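# Lift one staple stick out and set it down

## Task

Remove a single stick of staples from the staple box and put it on the table top with its legs pointing downward, placed far enough away that it touches neither the box's tray nor its sleeve.

## Robot and tools

Robot: two arms, left_arm and right_arm, each with a parallel two-finger gripper. The left arm sits on the +y side (arm names do not match image sides). Calibrated bases in the scene frame: left_arm at (+0.041, +0.291, +0.049) m, quat_wxyz (+1.000, 0, 0, -0.016); right_arm at (+0.044, -0.278, +0.009) m, quat_wxyz (+1.000, 0, 0, +0.002). A camera stand is fixed behind the arms.

Frames: the scene frame has its origin at table-top height, halfway between the nominal bases, +x pointing out over the table, +z up. Fixed cameras and the table use the scene frame. Everything about a hand (reported positions, quaternions, Hand target, wrist camera poses) is in that arm's own base frame. Each gripper's fingers point along its +z and open and close along its y. end_effector_position is the point between the pads, about 1 cm short of the fingertips. Reported hand poses can be a few cm off, more when stretched.

Motion numbers. Every command row has 14 numbers, all in [-1, 1]: left_arm dx, dy, dz, rx, ry, rz, opening, then right_arm in the same order, always both arms. The first six per arm are offsets, not poses: counted from that arm's Hand target as it stood when the action or move began, along that arm's base axes. 1.0 equals 0.6 m for dx/dy/dz and 180 degrees for rx/ry/rz; rx, ry, rz form one rotation vector, turning about the Hand target position. A translation longer than 1.0 is scaled back along its direction. Repeating the same offset in a later call moves further. Six zeros re-request the current Hand target (useful to pull an arm off something it is pressing). Opening is absolute: +1 fully open (0.094 m), -1 closed; a 0 is a real command, so resend the present value to keep a gripper unchanged. The controller limits each step's orientation to 40 degrees from the measured one; the gripper may settle short of the Hand target, and a further command (even zeros) asks again.

Tools:
- execute_actions(actions, cameras): actions is a list of actions; each action is up to 15 rows, one per 1/30 s step; a short action keeps its last row for the remaining steps. All rows of one action count from that action's starting Hand target. An empty list returns state plus all camera images.
- move(target, speed, blend, opening_speed, grip_force, blocking, cameras): straight-line motion of each gripper. target is one 14-number row or a list of up to 15 rows; every row counts from the same starting Hand targets, not from the row before. speed: path top speed in m/s, 0.002 to 2.9, default 0.25 (turning up to twice that in rad/s), one value or one per target. blend: corner rounding in m for a list; 0 stops at each point. opening_speed: rate of the commanded opening per second on the -1..+1 scale, at least 0.2; use it for gentle closing. grip_force: newtons per finger pad, 10 to 50, stays set; lower force closes slowly. blocking=false returns after about 0.5 s while the move continues. Moves do not avoid obstacles or the other arm; fast moves overshoot and hit harder.
- wait(seconds 0 to 10, cameras): lets time run with the last commands held.
- stop(cameras): brakes a running move.
- zoom_image(camera, region): camera is cam_low, cam_left_wrist or cam_right_wrist; region [x0, y0, x1, y1] in image pixels, origin top-left, at most 504 wide and high, from the newest images.
- finished_scene(scene): ends the scene (integer 1 or 2); irreversible, so call only when the stick rests legs down clear of tray and sleeve.

Cameras: cam_low (fixed, pinhole) and the two fisheye wrist cameras, each 672x504; calibration is given but may be off by some mm and degrees.

Results: per arm end_effector_position (m) and end_effector_quat_wxyz, Hand target (the base for the next offsets), Tool commands, grip_measured (opening on the -1..+1 scale; reads a little wide when empty, and goes on following the command after contact, so it does not reveal a touch), grip_effort_nm (gripper motor effort, negative closing; not a pad force), Joint positions (last value = opening in m), joint velocities (may be omitted when all near zero), joint torques (include arm weight; first three wrap at ±28 N m), motor temperatures. A move adds a line such as done, off_target, moving, held or fault, and limits=paced (pose clipped) or limits=held (steps withheld). done means at rest within 10 mm and 2 degrees; neither done nor off_target says anything about contact.

Joint ranges (rad): waist -2.618 to 3.054, shoulder 0 to 3.142, elbow 0 to 3.142 (straight at 2.901), wrist pitch and yaw -1.571 to 1.571, wrist roll -2.094 to 2.094.

Avoid: dropping the stick or releasing it while it moves; fast contacts or pressing far past a surface; any collision or squeeze between the two arms, their wrist cameras or fingers; strain on an arm's camera cable; anything leaving the table. Do not route a gripper near its own base (it can flip the shoulder). Long holding, stretching or pushing heats motors: MOTOR HOT at 75 °C, at 90 °C the arm folds and stops for the rest of the scene, at 100 °C it collapses. Loose items may occasionally get nudged by outside pushes.

Each tool is called in YAML: its name, and indented under it one key for each argument.

## Session

execute_actions:
  actions: []

Scene clock: 0.00 s.
left_arm: end_effector_position=(+0.2595, -0.0807, +0.0945) grip_measured=+1.000 grip_effort_nm=n/a end_effector_quat_wxyz=(+0.585, -0.014, +0.811, +0.015) | right_arm: end_effector_position=(+0.3711, -0.0424, +0.1482) grip_measured=+1.000 grip_effort_nm=n/a end_effector_quat_wxyz=(+0.633, -0.048, +0.759, +0.143)
Joint positions: left_arm=[-0.791 0.878 0.054 0.365 -0.779 -0.325 0.094] | right_arm=[-0.437 1.436 0.35 0.877 -0.712 0.022 0.094]
Joint velocities: within noise
Joint torques (N m): no reading
Motor temperatures (°C): left_arm=[26 34 40 45 27 23 27] | right_arm=[31 30 36 42 29 27 24]
Heat: left arm: 45 °C; right arm: 42 °C.
Hand target: left_arm +0.2623, -0.0818, +0.1032; +0.594, -0.022, +0.804, +0.011 | right_arm +0.3728, -0.0427, +0.1554; +0.640, -0.053, +0.753, +0.140
Tool commands: left_gripper/opening=+1.0 right_gripper/opening=+1.0

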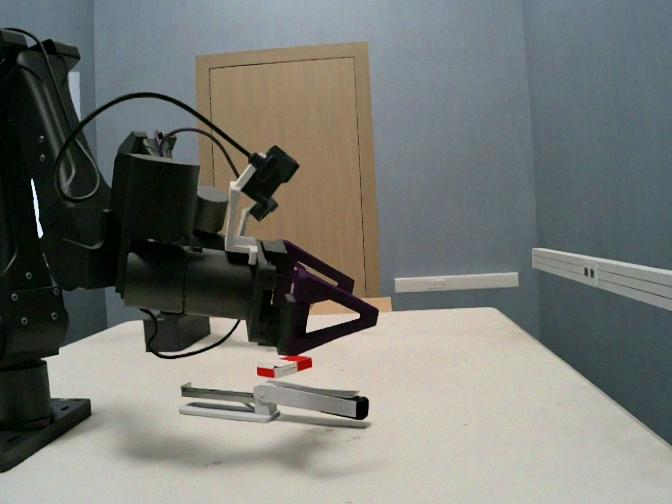

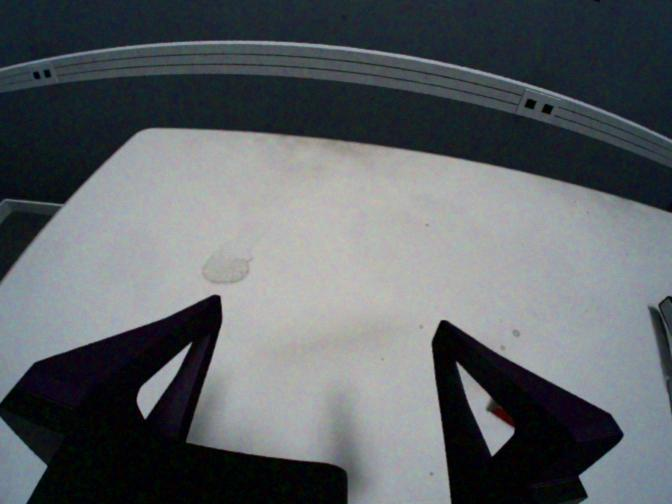

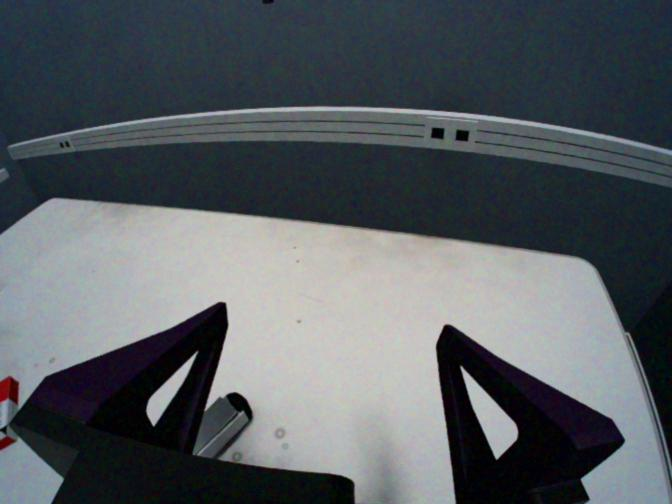

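zoom_image:
  camera: "cam_low"
  region: [160, 330, 400, 440]

zoom_image:
  camera: "cam_right_wrist"
  region: [0, 340, 120, 460]

Scaled by 2.100 from the camera's 672x504 image, which has a finer 960x720 frame.

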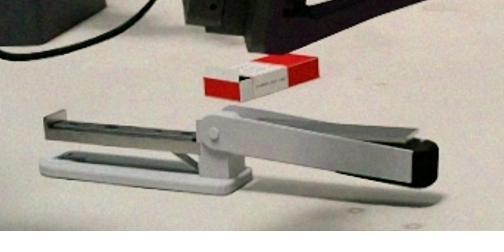

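Scaled by 4.200 from the camera's 672x504 image, which has a finer 960x720 frame.

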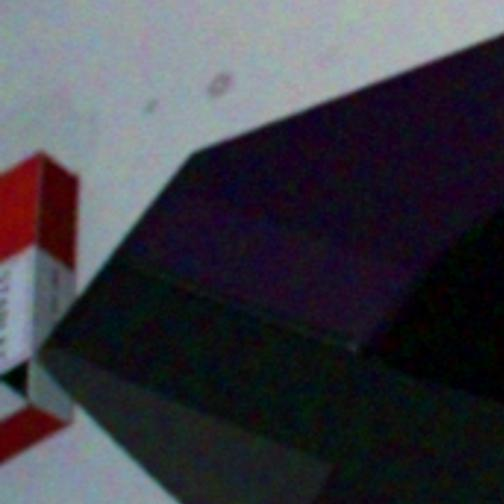

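move:
  target: [-0.058, -0.3087, 0.028, 0.1012, 0.2250, -0.2800, 1.0, 0, 0, 0, 0, 0, 0, 1.0]
  speed: 0.2
  cameras: ["all"]

Scene clock: 6.37 s.
left_arm: end_effector_position=(+0.2235, -0.2565, +0.1079) grip_measured=+1.000 grip_effort_nm=0.00 end_effector_quat_wxyz=(+0.222, +0.402, +0.883, -0.100) | right_arm: end_effector_position=(+0.3711, -0.0424, +0.1482) grip_measured=+1.000 grip_effort_nm=0.01 end_effector_quat_wxyz=(+0.633, -0.048, +0.759, +0.143)
Joint positions: left_arm=[-0.858 1.399 0.96 -0.64 -0.003 -0.003 0.094] | right_arm=[-0.437 1.436 0.35 0.877 -0.712 0.022 0.094]
Joint torques (N m): left_arm=[-0.7 -4.36 9.36 1.4 0.01 0.11] | right_arm=[0.01 -5.44 6.38 1.24 -0.16 -0.03]
Heat: left arm: 46 °C; right arm: 43 °C.
Hand target: left_arm +0.2275, -0.2670, +0.1200; +0.234, +0.408, +0.876, -0.109 | right_arm +0.3728, -0.0427, +0.1554; +0.640, -0.053, +0.753, +0.140
Off the commanded pose: left_arm 0.017 m, 2 deg | right_arm 0.007 m, 1 deg.
move: off_target (left_arm)
camera_calibration:
cam_left_wrist: T_world_to_cam=[[-0.671283, -0.739267, 0.0535122, -0.0484926], [-0.73998, 0.67257, 0.00883835, 0.370691], [-0.0425246, -0.033665, -0.998528, 0.229528], [0, 0, 0, 1]] pos_world=[0.251512, -0.277438, 0.228509]

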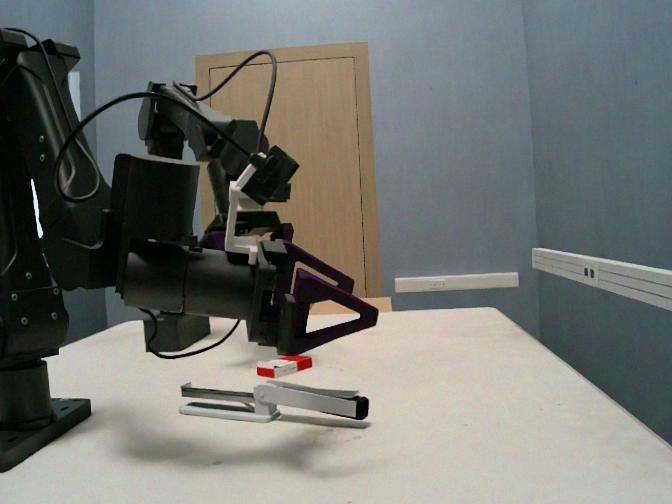

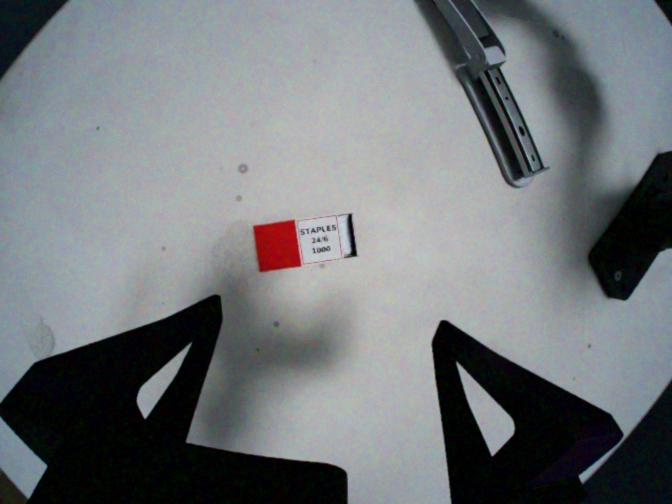

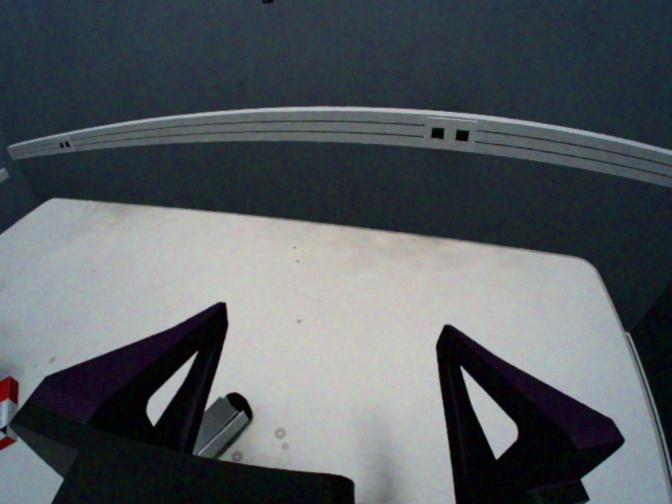

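zoom_image:
  camera: "cam_left_wrist"
  region: [230, 190, 380, 290]

Scaled by 3.360 from the camera's 672x504 image, which has a finer 960x720 frame.

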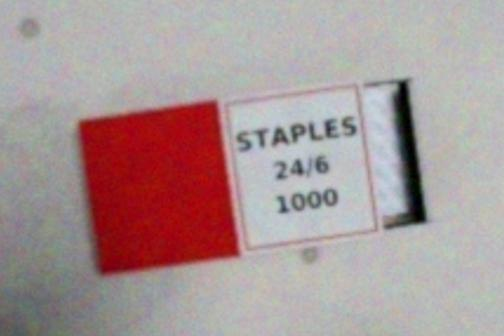

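zoom_image:
  camera: "cam_low"
  region: [250, 345, 320, 385]

zoom_image:
  camera: "cam_left_wrist"
  region: [325, 205, 365, 265]

Scaled by 7.200 from the camera's 672x504 image, which has a finer 960x720 frame.

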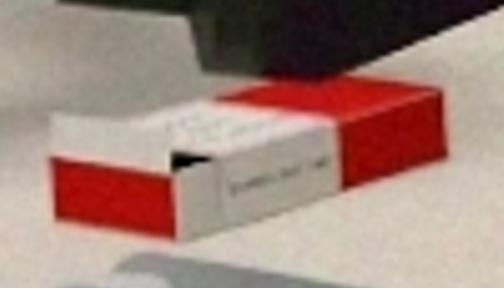

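Scaled by 8.400 from the camera's 672x504 image, which has a finer 960x720 frame.

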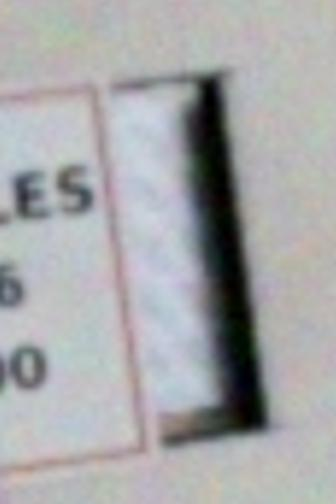

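move:
  target: [0.075, 0.0172, -0.0333, -0.0093, 0.1913, 0.5706, 1.0, 0, 0, 0, 0, 0, 0, 1.0]
  speed: 0.3
  cameras: ["all"]

Scene clock: 14.30 s.
left_arm: end_effector_position=(+0.2678, -0.2569, +0.0965) grip_measured=+1.000 grip_effort_nm=0.00 end_effector_quat_wxyz=(-0.002, -0.459, +0.889, -0.003) | right_arm: end_effector_position=(+0.3711, -0.0424, +0.1482) grip_measured=+1.000 grip_effort_nm=0.01 end_effector_quat_wxyz=(+0.633, -0.048, +0.759, +0.143)
Joint positions: left_arm=[-0.764 1.953 1.648 -1.261 0.006 -1.718 0.094] | right_arm=[-0.437 1.436 0.35 0.877 -0.712 0.022 0.094]
Joint torques (N m): left_arm=[0.36 -8.28 8.38 0.3 -0.11 -0.08] | right_arm=[0.01 -5.44 6.42 1.24 -0.16 -0.03]
Heat: left arm: 46 °C; right arm: 43 °C.
Hand target: left_arm +0.2725, -0.2566, +0.1000; +0.001, -0.465, +0.885, +0.000 | right_arm +0.3728, -0.0427, +0.1554; +0.640, -0.053, +0.753, +0.140
Off the commanded pose: left_arm 0.006 m, 1 deg | right_arm 0.007 m, 1 deg.
move: done
camera_calibration:
cam_left_wrist: T_world_to_cam=[[0.883003, -0.469346, -0.00456681, -0.359805], [-0.409071, -0.774302, 0.482823, -0.102237], [-0.230147, -0.424466, -0.875706, 0.158026], [0, 0, 0, 1]] pos_world=[0.312256, -0.180959, 0.186104]

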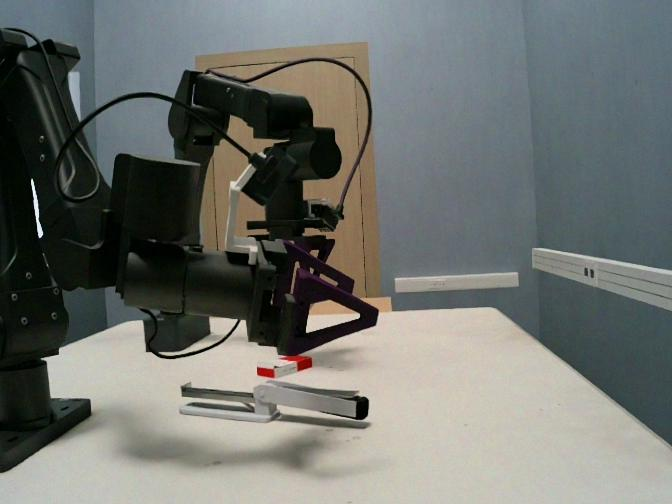

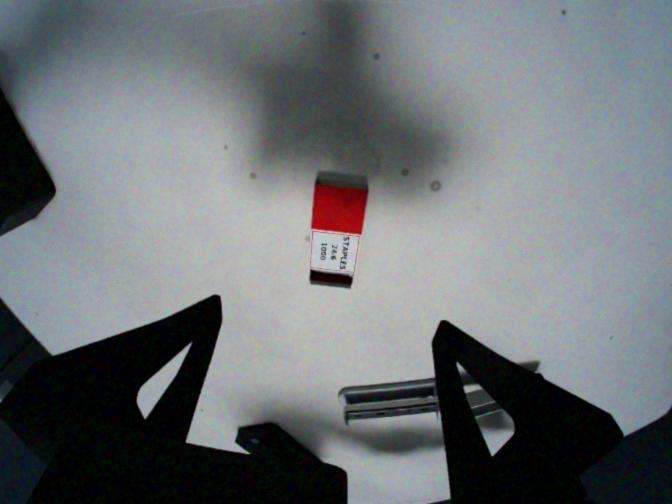

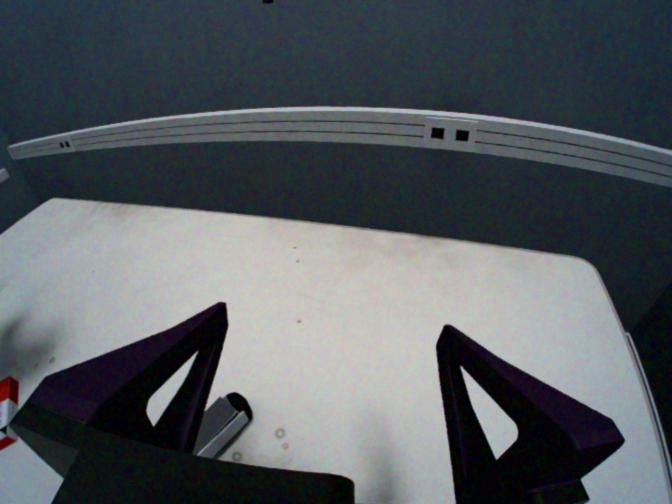

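zoom_image:
  camera: "cam_left_wrist"
  region: [290, 160, 390, 300]

Scaled by 3.600 from the camera's 672x504 image, which has a finer 960x720 frame.

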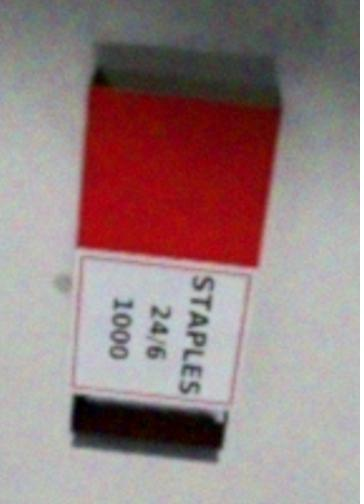

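move:
  target: [0.01, -0.0025, -0.1275, 0, 0, 0.0111, 1.0, 0, 0, 0, 0, 0, 0, 1.0]
  speed: 0.15
  cameras: ["all"]

Scene clock: 16.90 s.
left_arm: end_effector_position=(+0.2749, -0.2616, +0.0271) grip_measured=+1.000 grip_effort_nm=0.00 end_effector_quat_wxyz=(-0.003, -0.473, +0.881, -0.002) | right_arm: end_effector_position=(+0.3711, -0.0424, +0.1482) grip_measured=+1.000 grip_effort_nm=0.01 end_effector_quat_wxyz=(+0.633, -0.048, +0.759, +0.143)
Joint positions: left_arm=[-0.76 2.037 1.488 -1.019 0.007 -1.745 0.094] | right_arm=[-0.437 1.436 0.35 0.877 -0.712 0.022 0.094]
Joint torques (N m): left_arm=[0.62 -9.36 5.19 0.6 -0.12 -0.09] | right_arm=[0.01 -5.45 6.39 1.24 -0.15 -0.02]
Heat: left arm: 45 °C; right arm: 43 °C.
Hand target: left_arm +0.2786, -0.2582, +0.0236; +0.001, -0.481, +0.877, +0.000 | right_arm +0.3728, -0.0427, +0.1554; +0.640, -0.053, +0.753, +0.140
Off the commanded pose: left_arm 0.006 m, 1 deg | right_arm 0.007 m, 1 deg.
move: done
camera_calibration:
cam_left_wrist: T_world_to_cam=[[0.897558, -0.440842, -0.00694319, -0.36499], [-0.382912, -0.787225, 0.48338, -0.0801087], [-0.21856, -0.431203, -0.875383, 0.091973], [0, 0, 0, 1]] pos_world=[0.317027, -0.184308, 0.1167]

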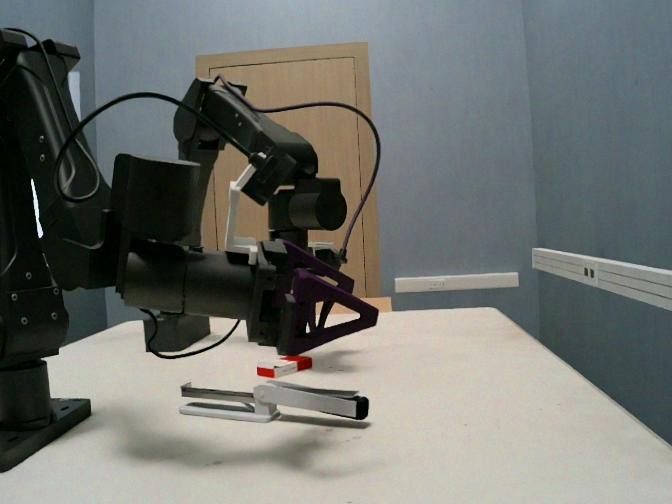

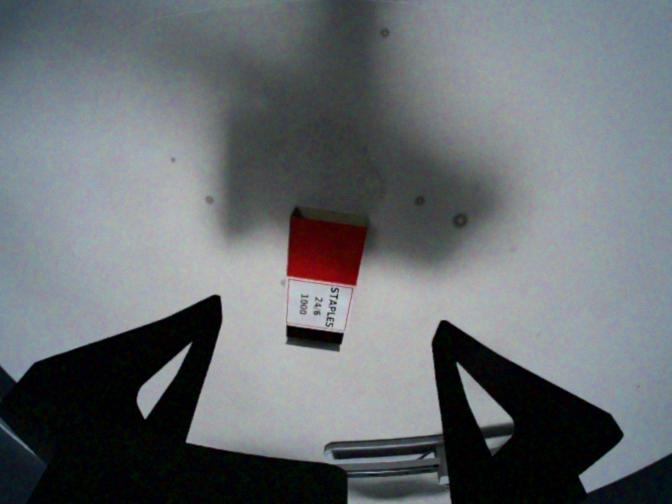

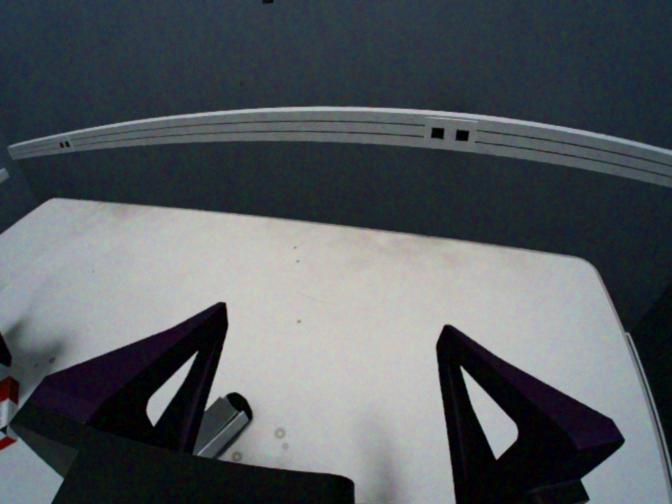

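zoom_image:
  camera: "cam_left_wrist"
  region: [270, 195, 390, 355]

Scaled by 3.150 from the camera's 672x504 image, which has a finer 960x720 frame.

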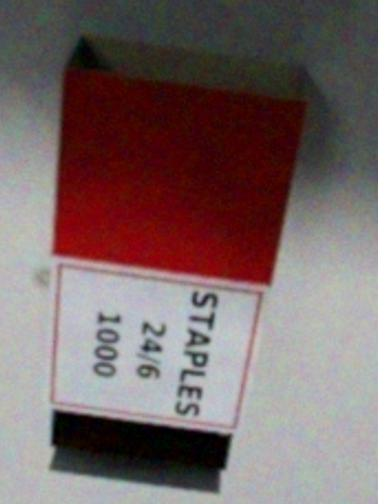

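move:
  target: [0.0038, 0.0175, -0.0285, 0, 0, 0, 1.0, -0.3372, 0.3758, -0.0423, -0.1031, 0.0818, 0.1837, 1.0]
  speed: 0.2
  cameras: ["all"]

Scene clock: 21.47 s.
left_arm: end_effector_position=(+0.2790, -0.2522, +0.0123) grip_measured=+1.000 grip_effort_nm=0.00 end_effector_quat_wxyz=(-0.002, -0.480, +0.877, -0.006) | right_arm: end_effector_position=(+0.1684, +0.1795, +0.1142) grip_measured=+1.000 grip_effort_nm=0.01 end_effector_quat_wxyz=(+0.444, -0.351, +0.801, +0.194)
Joint positions: left_arm=[-0.734 2.037 1.425 -0.949 0.007 -1.735 0.094] | right_arm=[0.795 0.446 0.264 -0.377 -0.025 -0.017 0.094]
Joint torques (N m): left_arm=[0.57 -8.98 4.79 0.63 -0.12 0.07] | right_arm=[0.77 1.17 10.45 1.21 0.04 0.1]
Heat: left arm: 45 °C; right arm: 43 °C.
Hand target: left_arm +0.2809, -0.2476, +0.0065; +0.001, -0.481, +0.877, +0.000 | right_arm +0.1706, +0.1827, +0.1301; +0.458, -0.347, +0.794, +0.199
Off the commanded pose: left_arm 0.008 m, 1 deg | right_arm 0.016 m, 2 deg.
move: off_target (right_arm)
camera_calibration:
cam_left_wrist: T_world_to_cam=[[0.904197, -0.427115, 0.000410156, -0.363152], [-0.373625, -0.790495, 0.485306, -0.0673022], [-0.206957, -0.438966, -0.874344, 0.0786791], [0, 0, 0, 1]] pos_world=[0.319498, -0.173772, 0.101604]
cam_right_wrist: T_world_to_cam=[[0.770527, -0.631722, 0.084951, -0.0243449], [-0.519356, -0.699486, -0.490906, 0.303646], [0.369538, 0.334136, -0.867061, 0.0928516], [0, 0, 0, 1]] pos_world=[0.142146, 0.165992, 0.231638]

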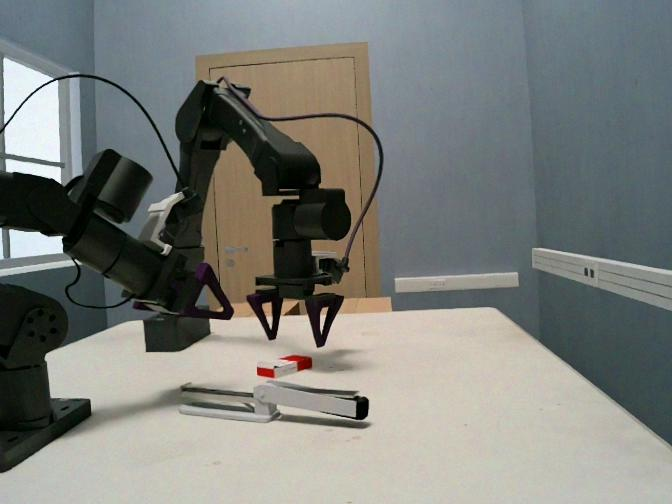

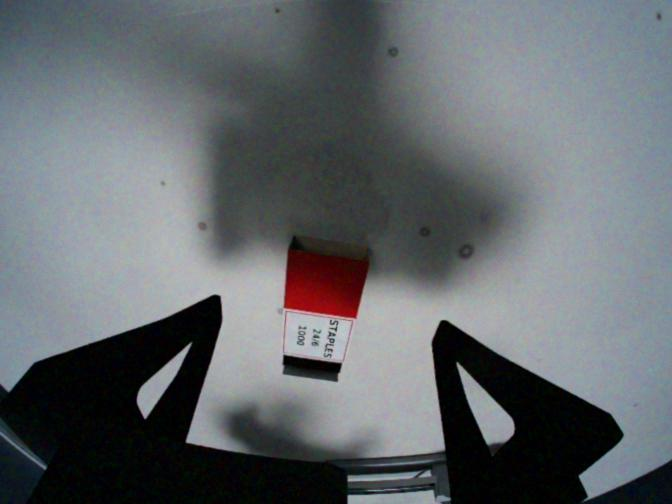

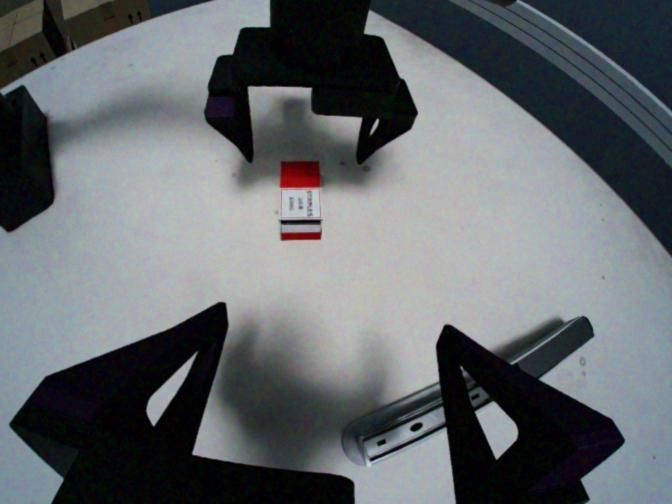

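zoom_image:
  camera: "cam_right_wrist"
  region: [190, 70, 430, 250]

zoom_image:
  camera: "cam_right_wrist"
  region: [270, 180, 335, 250]

zoom_image:
  camera: "cam_low"
  region: [230, 280, 370, 385]

Scaled by 2.100 from the camera's 672x504 image, which has a finer 960x720 frame.

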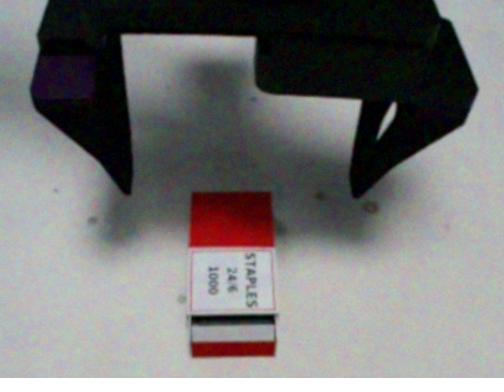

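Scaled by 7.200 from the camera's 672x504 image, which has a finer 960x720 frame.

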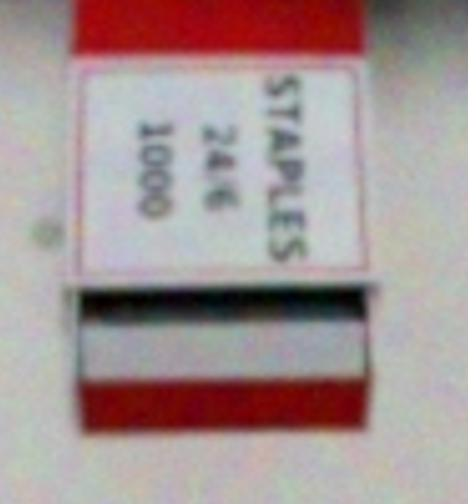

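Scaled by 3.600 from the camera's 672x504 image, which has a finer 960x720 frame.

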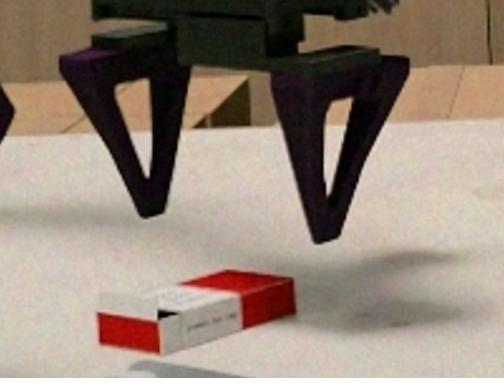

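move:
  target: [-0.0023, 0.0015, -0.0258, 0, 0, 0, 1.0, 0, 0, 0, 0, 0, 0, 1.0]
  speed: 0.08
  cameras: ["all"]

Scene clock: 23.90 s.
left_arm: end_effector_position=(+0.2776, -0.2510, -0.0029) grip_measured=+1.000 grip_effort_nm=0.00 end_effector_quat_wxyz=(-0.002, -0.480, +0.877, -0.006) | right_arm: end_effector_position=(+0.1685, +0.1795, +0.1142) grip_measured=+1.000 grip_effort_nm=0.01 end_effector_quat_wxyz=(+0.444, -0.351, +0.801, +0.194)
Joint positions: left_arm=[-0.734 2.053 1.385 -0.892 0.007 -1.735 0.094] | right_arm=[0.795 0.446 0.264 -0.377 -0.024 -0.017 0.094]
Joint torques (N m): left_arm=[0.51 -8.79 4.77 0.63 -0.12 0.06] | right_arm=[0.77 1.17 10.44 1.18 0.05 0.05]
Heat: left arm: 45 °C; right arm: 43 °C.
Hand target: left_arm +0.2795, -0.2467, -0.0091; +0.001, -0.481, +0.877, +0.000 | right_arm +0.1706, +0.1828, +0.1301; +0.458, -0.347, +0.794, +0.199
Off the commanded pose: left_arm 0.008 m, 1 deg | right_arm 0.016 m, 2 deg.
move: off_target (right_arm)
camera_calibration:
cam_left_wrist: T_world_to_cam=[[0.904197, -0.427115, 0.000410156, -0.361367], [-0.373625, -0.790495, 0.485306, -0.0595486], [-0.206957, -0.438966, -0.874344, 0.0657135], [0, 0, 0, 1]] pos_world=[0.318098, -0.172572, 0.0865037]
cam_right_wrist: T_world_to_cam=[[0.770328, -0.63193, 0.0851995, -0.0243401], [-0.519448, -0.6994, -0.490931, 0.30365], [0.369823, 0.333921, -0.867022, 0.0928374], [0, 0, 0, 1]] pos_world=[0.142147, 0.165992, 0.231637]

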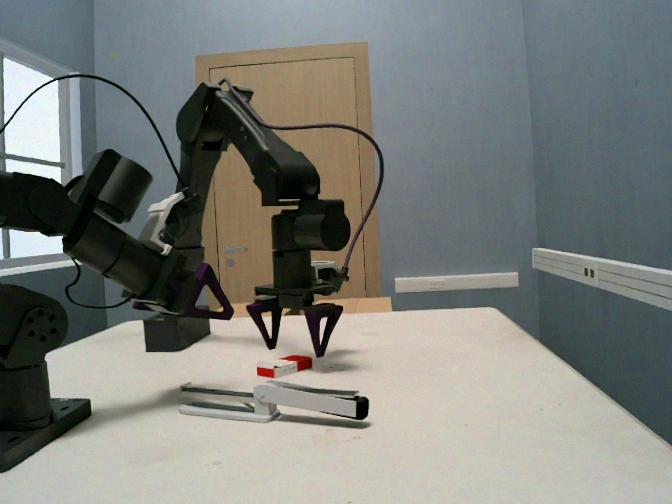

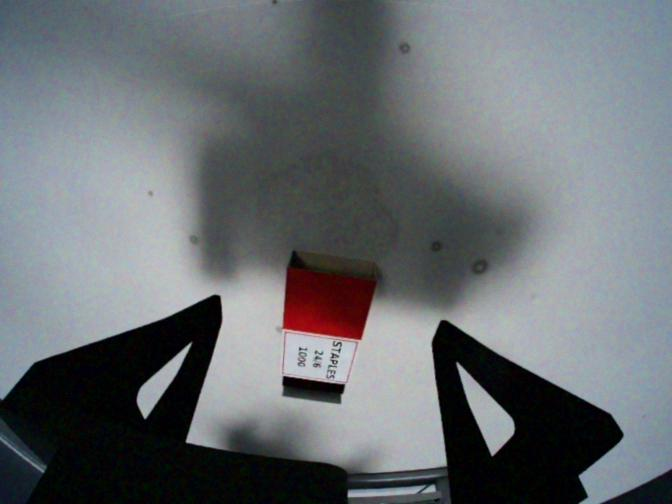

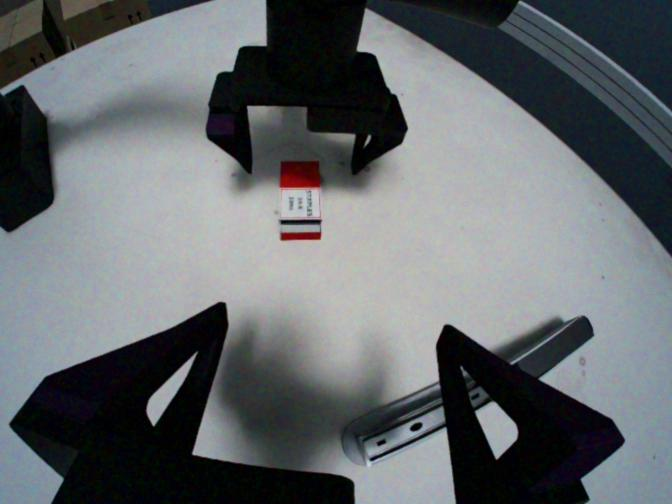

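zoom_image:
  camera: "cam_low"
  region: [230, 280, 370, 385]

zoom_image:
  camera: "cam_left_wrist"
  region: [190, 220, 470, 430]

Scaled by 3.600 from the camera's 672x504 image, which has a finer 960x720 frame.

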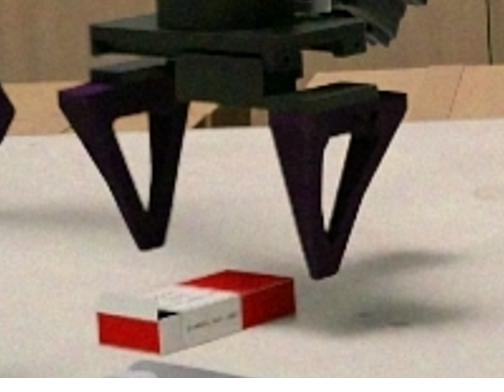

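Scaled by 1.800 from the camera's 672x504 image, which has a finer 960x720 frame.

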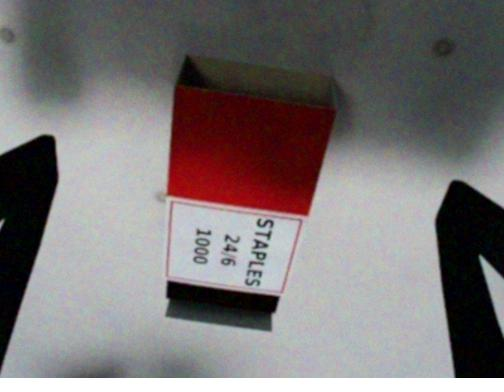

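move:
  target: [0, 0, -0.02, 0, 0, 0, 1.0, 0, 0, 0, 0, 0, 0, 1.0]
  speed: 0.06
  cameras: ["all"]

zoom_image:
  camera: "cam_low"
  region: [230, 280, 370, 385]

zoom_image:
  camera: "cam_right_wrist"
  region: [190, 70, 430, 250]

Scene clock: 25.97 s.
left_arm: end_effector_position=(+0.2779, -0.2513, -0.0146) grip_measured=+1.000 grip_effort_nm=0.00 end_effector_quat_wxyz=(-0.002, -0.480, +0.877, -0.006) | right_arm: end_effector_position=(+0.1685, +0.1795, +0.1142) grip_measured=+1.000 grip_effort_nm=0.01 end_effector_quat_wxyz=(+0.444, -0.351, +0.801, +0.194)
Joint positions: left_arm=[-0.734 2.073 1.364 -0.85 0.007 -1.735 0.094] | right_arm=[0.795 0.446 0.264 -0.377 -0.024 -0.017 0.094]
Joint torques (N m): left_arm=[0.51 -8.79 4.67 0.65 -0.12 0.06] | right_arm=[0.77 1.17 10.44 1.18 0.05 0.05]
Heat: left arm: 45 °C; right arm: 43 °C.
Hand target: left_arm +0.2795, -0.2467, -0.0211; +0.001, -0.481, +0.877, +0.000 | right_arm +0.1706, +0.1828, +0.1301; +0.458, -0.347, +0.794, +0.199
Off the commanded pose: left_arm 0.008 m, 1 deg | right_arm 0.016 m, 2 deg.
move: off_target (right_arm)
camera_calibration:
cam_left_wrist: T_world_to_cam=[[0.904201, -0.427104, 0.00152503, -0.361709], [-0.374049, -0.790148, 0.485544, -0.0537282], [-0.206173, -0.4396, -0.874211, 0.0549814], [0, 0, 0, 1]] pos_world=[0.318296, -0.172771, 0.0747043]
cam_right_wrist: T_world_to_cam=[[0.770328, -0.63193, 0.0851995, -0.0243401], [-0.519448, -0.6994, -0.490931, 0.30365], [0.369823, 0.333921, -0.867022, 0.0928374], [0, 0, 0, 1]] pos_world=[0.142147, 0.165992, 0.231637]

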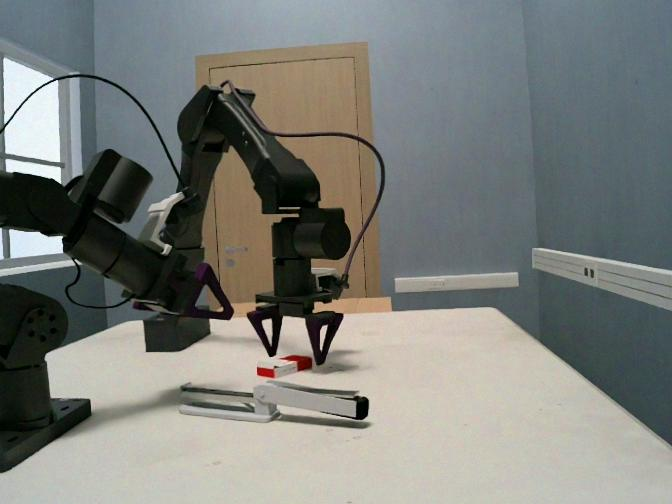

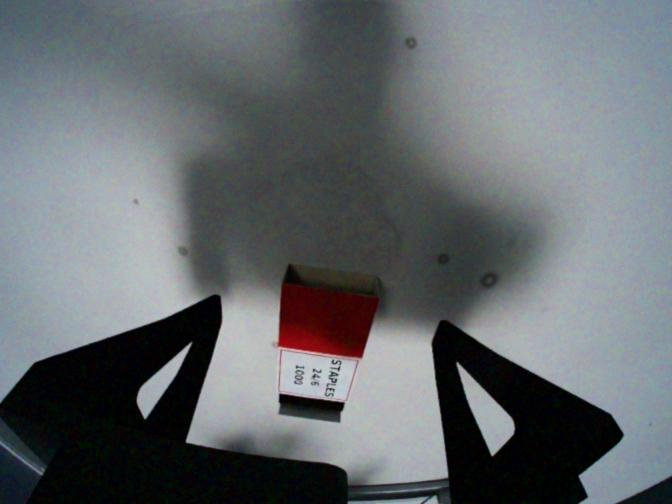

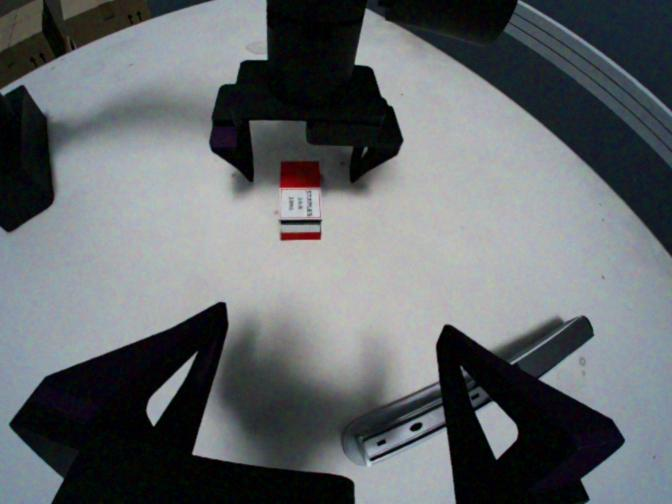

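Scaled by 3.600 from the camera's 672x504 image, which has a finer 960x720 frame.

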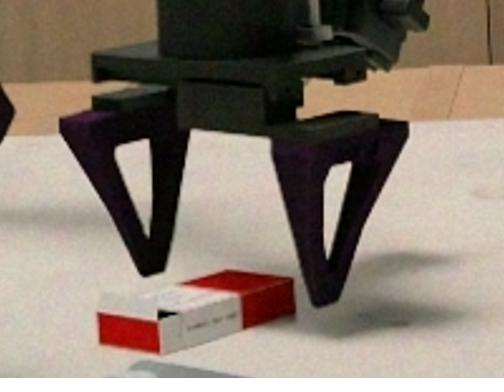

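Scaled by 2.100 from the camera's 672x504 image, which has a finer 960x720 frame.

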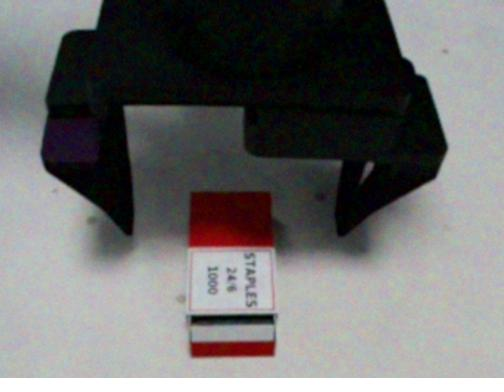

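move:
  target: [0, 0, -0.015, 0, 0, 0, 1.0, 0, 0, 0, 0, 0, 0, 1.0]
  speed: 0.04
  cameras: ["cam_low"]

zoom_image:
  camera: "cam_low"
  region: [230, 280, 370, 385]

Scene clock: 27.20 s.
left_arm: end_effector_position=(+0.2781, -0.2515, -0.0234) grip_measured=+1.000 grip_effort_nm=0.00 end_effector_quat_wxyz=(-0.002, -0.480, +0.877, -0.007) | right_arm: end_effector_position=(+0.1685, +0.1795, +0.1142) grip_measured=+1.000 grip_effort_nm=0.01 end_effector_quat_wxyz=(+0.444, -0.351, +0.801, +0.194)
Joint positions: left_arm=[-0.734 2.089 1.35 -0.82 0.007 -1.735 0.094] | right_arm=[0.795 0.446 0.264 -0.377 -0.024 -0.017 0.094]
Joint torques (N m): left_arm=[0.51 -8.8 4.59 0.62 -0.12 0.06] | right_arm=[0.77 1.17 10.43 1.18 0.05 0.05]
Heat: left arm: 44 °C; right arm: 43 °C.
Hand target: left_arm +0.2795, -0.2467, -0.0300; +0.001, -0.481, +0.877, +0.000 | right_arm +0.1706, +0.1828, +0.1301; +0.458, -0.347, +0.794, +0.199
Off the commanded pose: left_arm 0.008 m, 1 deg | right_arm 0.016 m, 2 deg.
move: off_target (right_arm)
Images, in order (width x height): cam_low 672x504.

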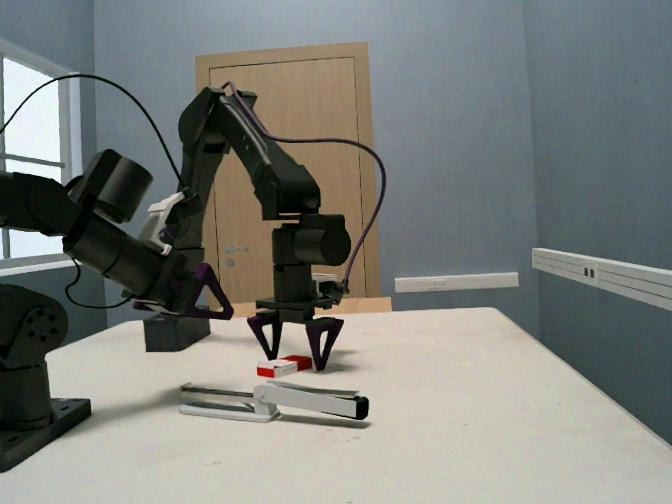

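Scaled by 3.600 from the camera's 672x504 image, which has a finer 960x720 frame.

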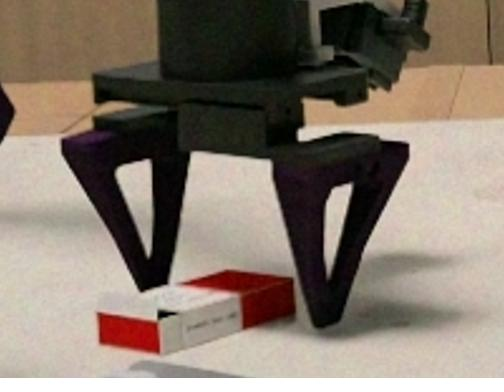

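move:
  target: [0, 0, 0, 0, 0, 0, -0.15, 0, 0, 0, 0, 0, 0, 1.0]
  speed: 0.04
  opening_speed: 0.4
  grip_force: [20, 50]
  cameras: ["cam_left_wrist", "cam_right_wrist"]

zoom_image:
  camera: "cam_right_wrist"
  region: [190, 100, 430, 280]

Scene clock: 32.13 s.
left_arm: end_effector_position=(+0.2783, -0.2516, -0.0234) grip_measured=-0.148 grip_effort_nm=-0.10 end_effector_quat_wxyz=(-0.001, -0.480, +0.877, -0.007) | right_arm: end_effector_position=(+0.1685, +0.1795, +0.1142) grip_measured=+1.000 grip_effort_nm=0.01 end_effector_quat_wxyz=(+0.444, -0.351, +0.801, +0.194)
Joint positions: left_arm=[-0.734 2.089 1.35 -0.819 0.007 -1.735 0.04] | right_arm=[0.795 0.446 0.264 -0.377 -0.024 -0.017 0.094]
Joint torques (N m): left_arm=[0.53 -8.81 4.59 0.63 -0.12 0.06] | right_arm=[0.79 1.16 10.44 1.18 0.05 0.05]
Heat: left arm: 44 °C; right arm: 42 °C.
Hand target: left_arm +0.2795, -0.2467, -0.0300; +0.001, -0.481, +0.877, +0.000 | right_arm +0.1706, +0.1828, +0.1301; +0.458, -0.347, +0.794, +0.199
Off the commanded pose: left_arm 0.008 m, 1 deg | right_arm 0.016 m, 2 deg.
grip_force (N): 20, 50
move: off_target (right_arm)
camera_calibration:
cam_left_wrist: T_world_to_cam=[[0.904195, -0.427112, 0.00259819, -0.362163], [-0.374459, -0.789772, 0.485841, -0.0494038], [-0.205456, -0.440267, -0.874044, 0.0468644], [0, 0, 0, 1]] pos_world=[0.318595, -0.173069, 0.0659048]
cam_right_wrist: T_world_to_cam=[[0.770328, -0.63193, 0.0851995, -0.0243401], [-0.519448, -0.6994, -0.490931, 0.30365], [0.369823, 0.333921, -0.867022, 0.0928374], [0, 0, 0, 1]] pos_world=[0.142147, 0.165992, 0.231637]
Images, in order (width x height): cam_left_wrist 672x504, cam_right_wrist 672x504.

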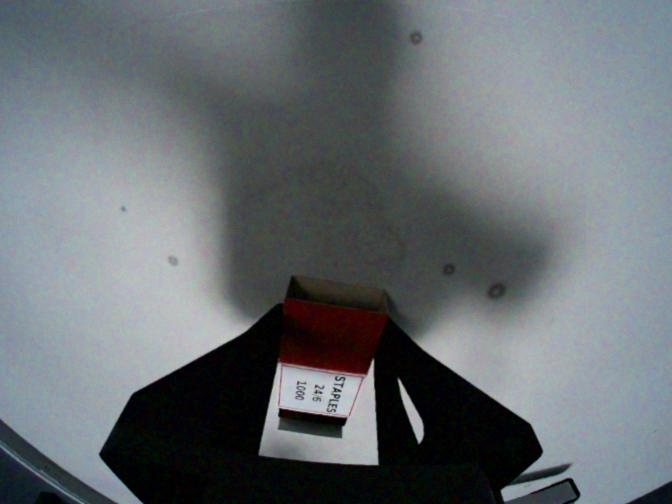

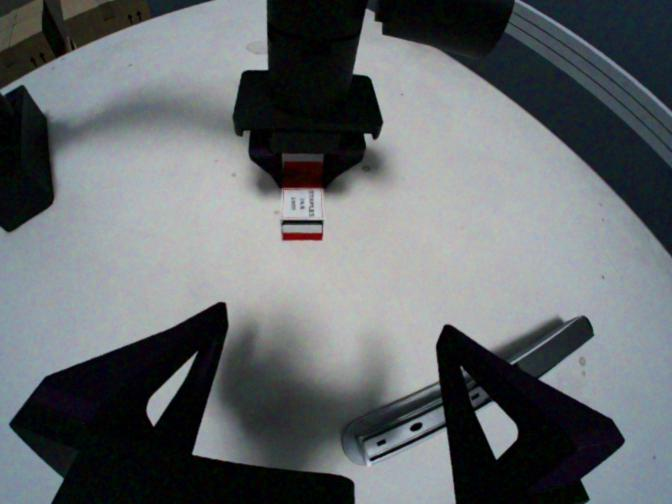

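Scaled by 2.100 from the camera's 672x504 image, which has a finer 960x720 frame.

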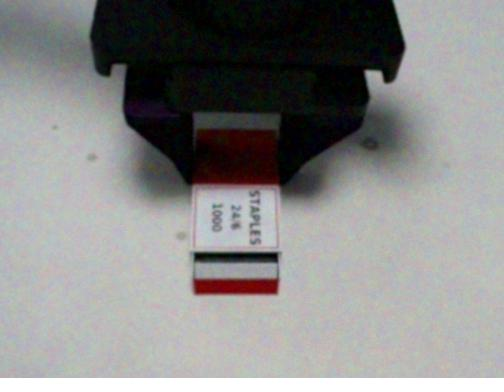

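move:
  target: [0, 0, 0, 0, 0, 0, -0.20, 0, 0, 0, 0, 0, 0, 1.0]
  speed: 0.04
  opening_speed: 0.2

move:
  target: [0, 0, 0, 0, 0, 0, -0.24, 0, 0, 0, 0, 0, 0, 1.0]
  speed: 0.04
  opening_speed: 0.2
  cameras: ["cam_left_wrist"]

Scene clock: 32.83 s.
left_arm: end_effector_position=(+0.2783, -0.2516, -0.0234) grip_measured=-0.193 grip_effort_nm=-0.35 end_effector_quat_wxyz=(-0.001, -0.480, +0.877, -0.007) | right_arm: end_effector_position=(+0.1685, +0.1795, +0.1142) grip_measured=+1.000 grip_effort_nm=0.01 end_effector_quat_wxyz=(+0.444, -0.351, +0.801, +0.194)
Joint positions: left_arm=[-0.734 2.089 1.35 -0.819 0.007 -1.735 0.038] | right_arm=[0.795 0.446 0.264 -0.377 -0.024 -0.017 0.094]
Joint torques (N m): left_arm=[0.51 -8.81 4.6 0.63 -0.12 0.06] | right_arm=[0.77 1.17 10.44 1.18 0.06 0.05]
Heat: left arm: 44 °C; right arm: 42 °C.
Hand target: left_arm +0.2795, -0.2467, -0.0300; +0.001, -0.481, +0.877, +0.000 | right_arm +0.1706, +0.1828, +0.1301; +0.458, -0.347, +0.794, +0.199
Off the commanded pose: left_arm 0.008 m, 1 deg | right_arm 0.016 m, 2 deg.
grip_force (N): 20, 50
move: off_target (right_arm)

Scene clock: 33.33 s.
left_arm: end_effector_position=(+0.2783, -0.2516, -0.0234) grip_measured=-0.205 grip_effort_nm=-0.48 end_effector_quat_wxyz=(-0.001, -0.480, +0.877, -0.007) | right_arm: end_effector_position=(+0.1685, +0.1795, +0.1142) grip_measured=+1.000 grip_effort_nm=0.01 end_effector_quat_wxyz=(+0.444, -0.351, +0.801, +0.194)
Joint positions: left_arm=[-0.734 2.089 1.35 -0.819 0.007 -1.735 0.037] | right_arm=[0.795 0.446 0.264 -0.377 -0.024 -0.017 0.094]
Joint torques (N m): left_arm=[0.51 -8.81 4.59 0.63 -0.12 0.06] | right_arm=[0.77 1.18 10.44 1.18 0.05 0.05]
Heat: left arm: 44 °C; right arm: 42 °C.
Hand target: left_arm +0.2796, -0.2467, -0.0300; +0.001, -0.481, +0.877, +0.000 | right_arm +0.1706, +0.1828, +0.1301; +0.458, -0.347, +0.794, +0.199
Off the commanded pose: left_arm 0.008 m, 1 deg | right_arm 0.016 m, 2 deg.
grip_force (N): 20, 50
move: off_target (right_arm)
camera_calibration:
cam_left_wrist: T_world_to_cam=[[0.904195, -0.427112, 0.00259819, -0.362163], [-0.374459, -0.789772, 0.485841, -0.0494038], [-0.205456, -0.440267, -0.874044, 0.0468644], [0, 0, 0, 1]] pos_world=[0.318595, -0.173069, 0.0659048]
Images, in order (width x height): cam_left_wrist 672x504.

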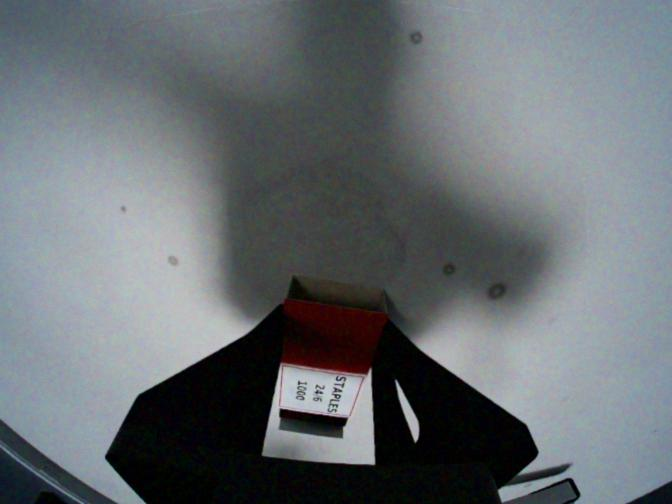

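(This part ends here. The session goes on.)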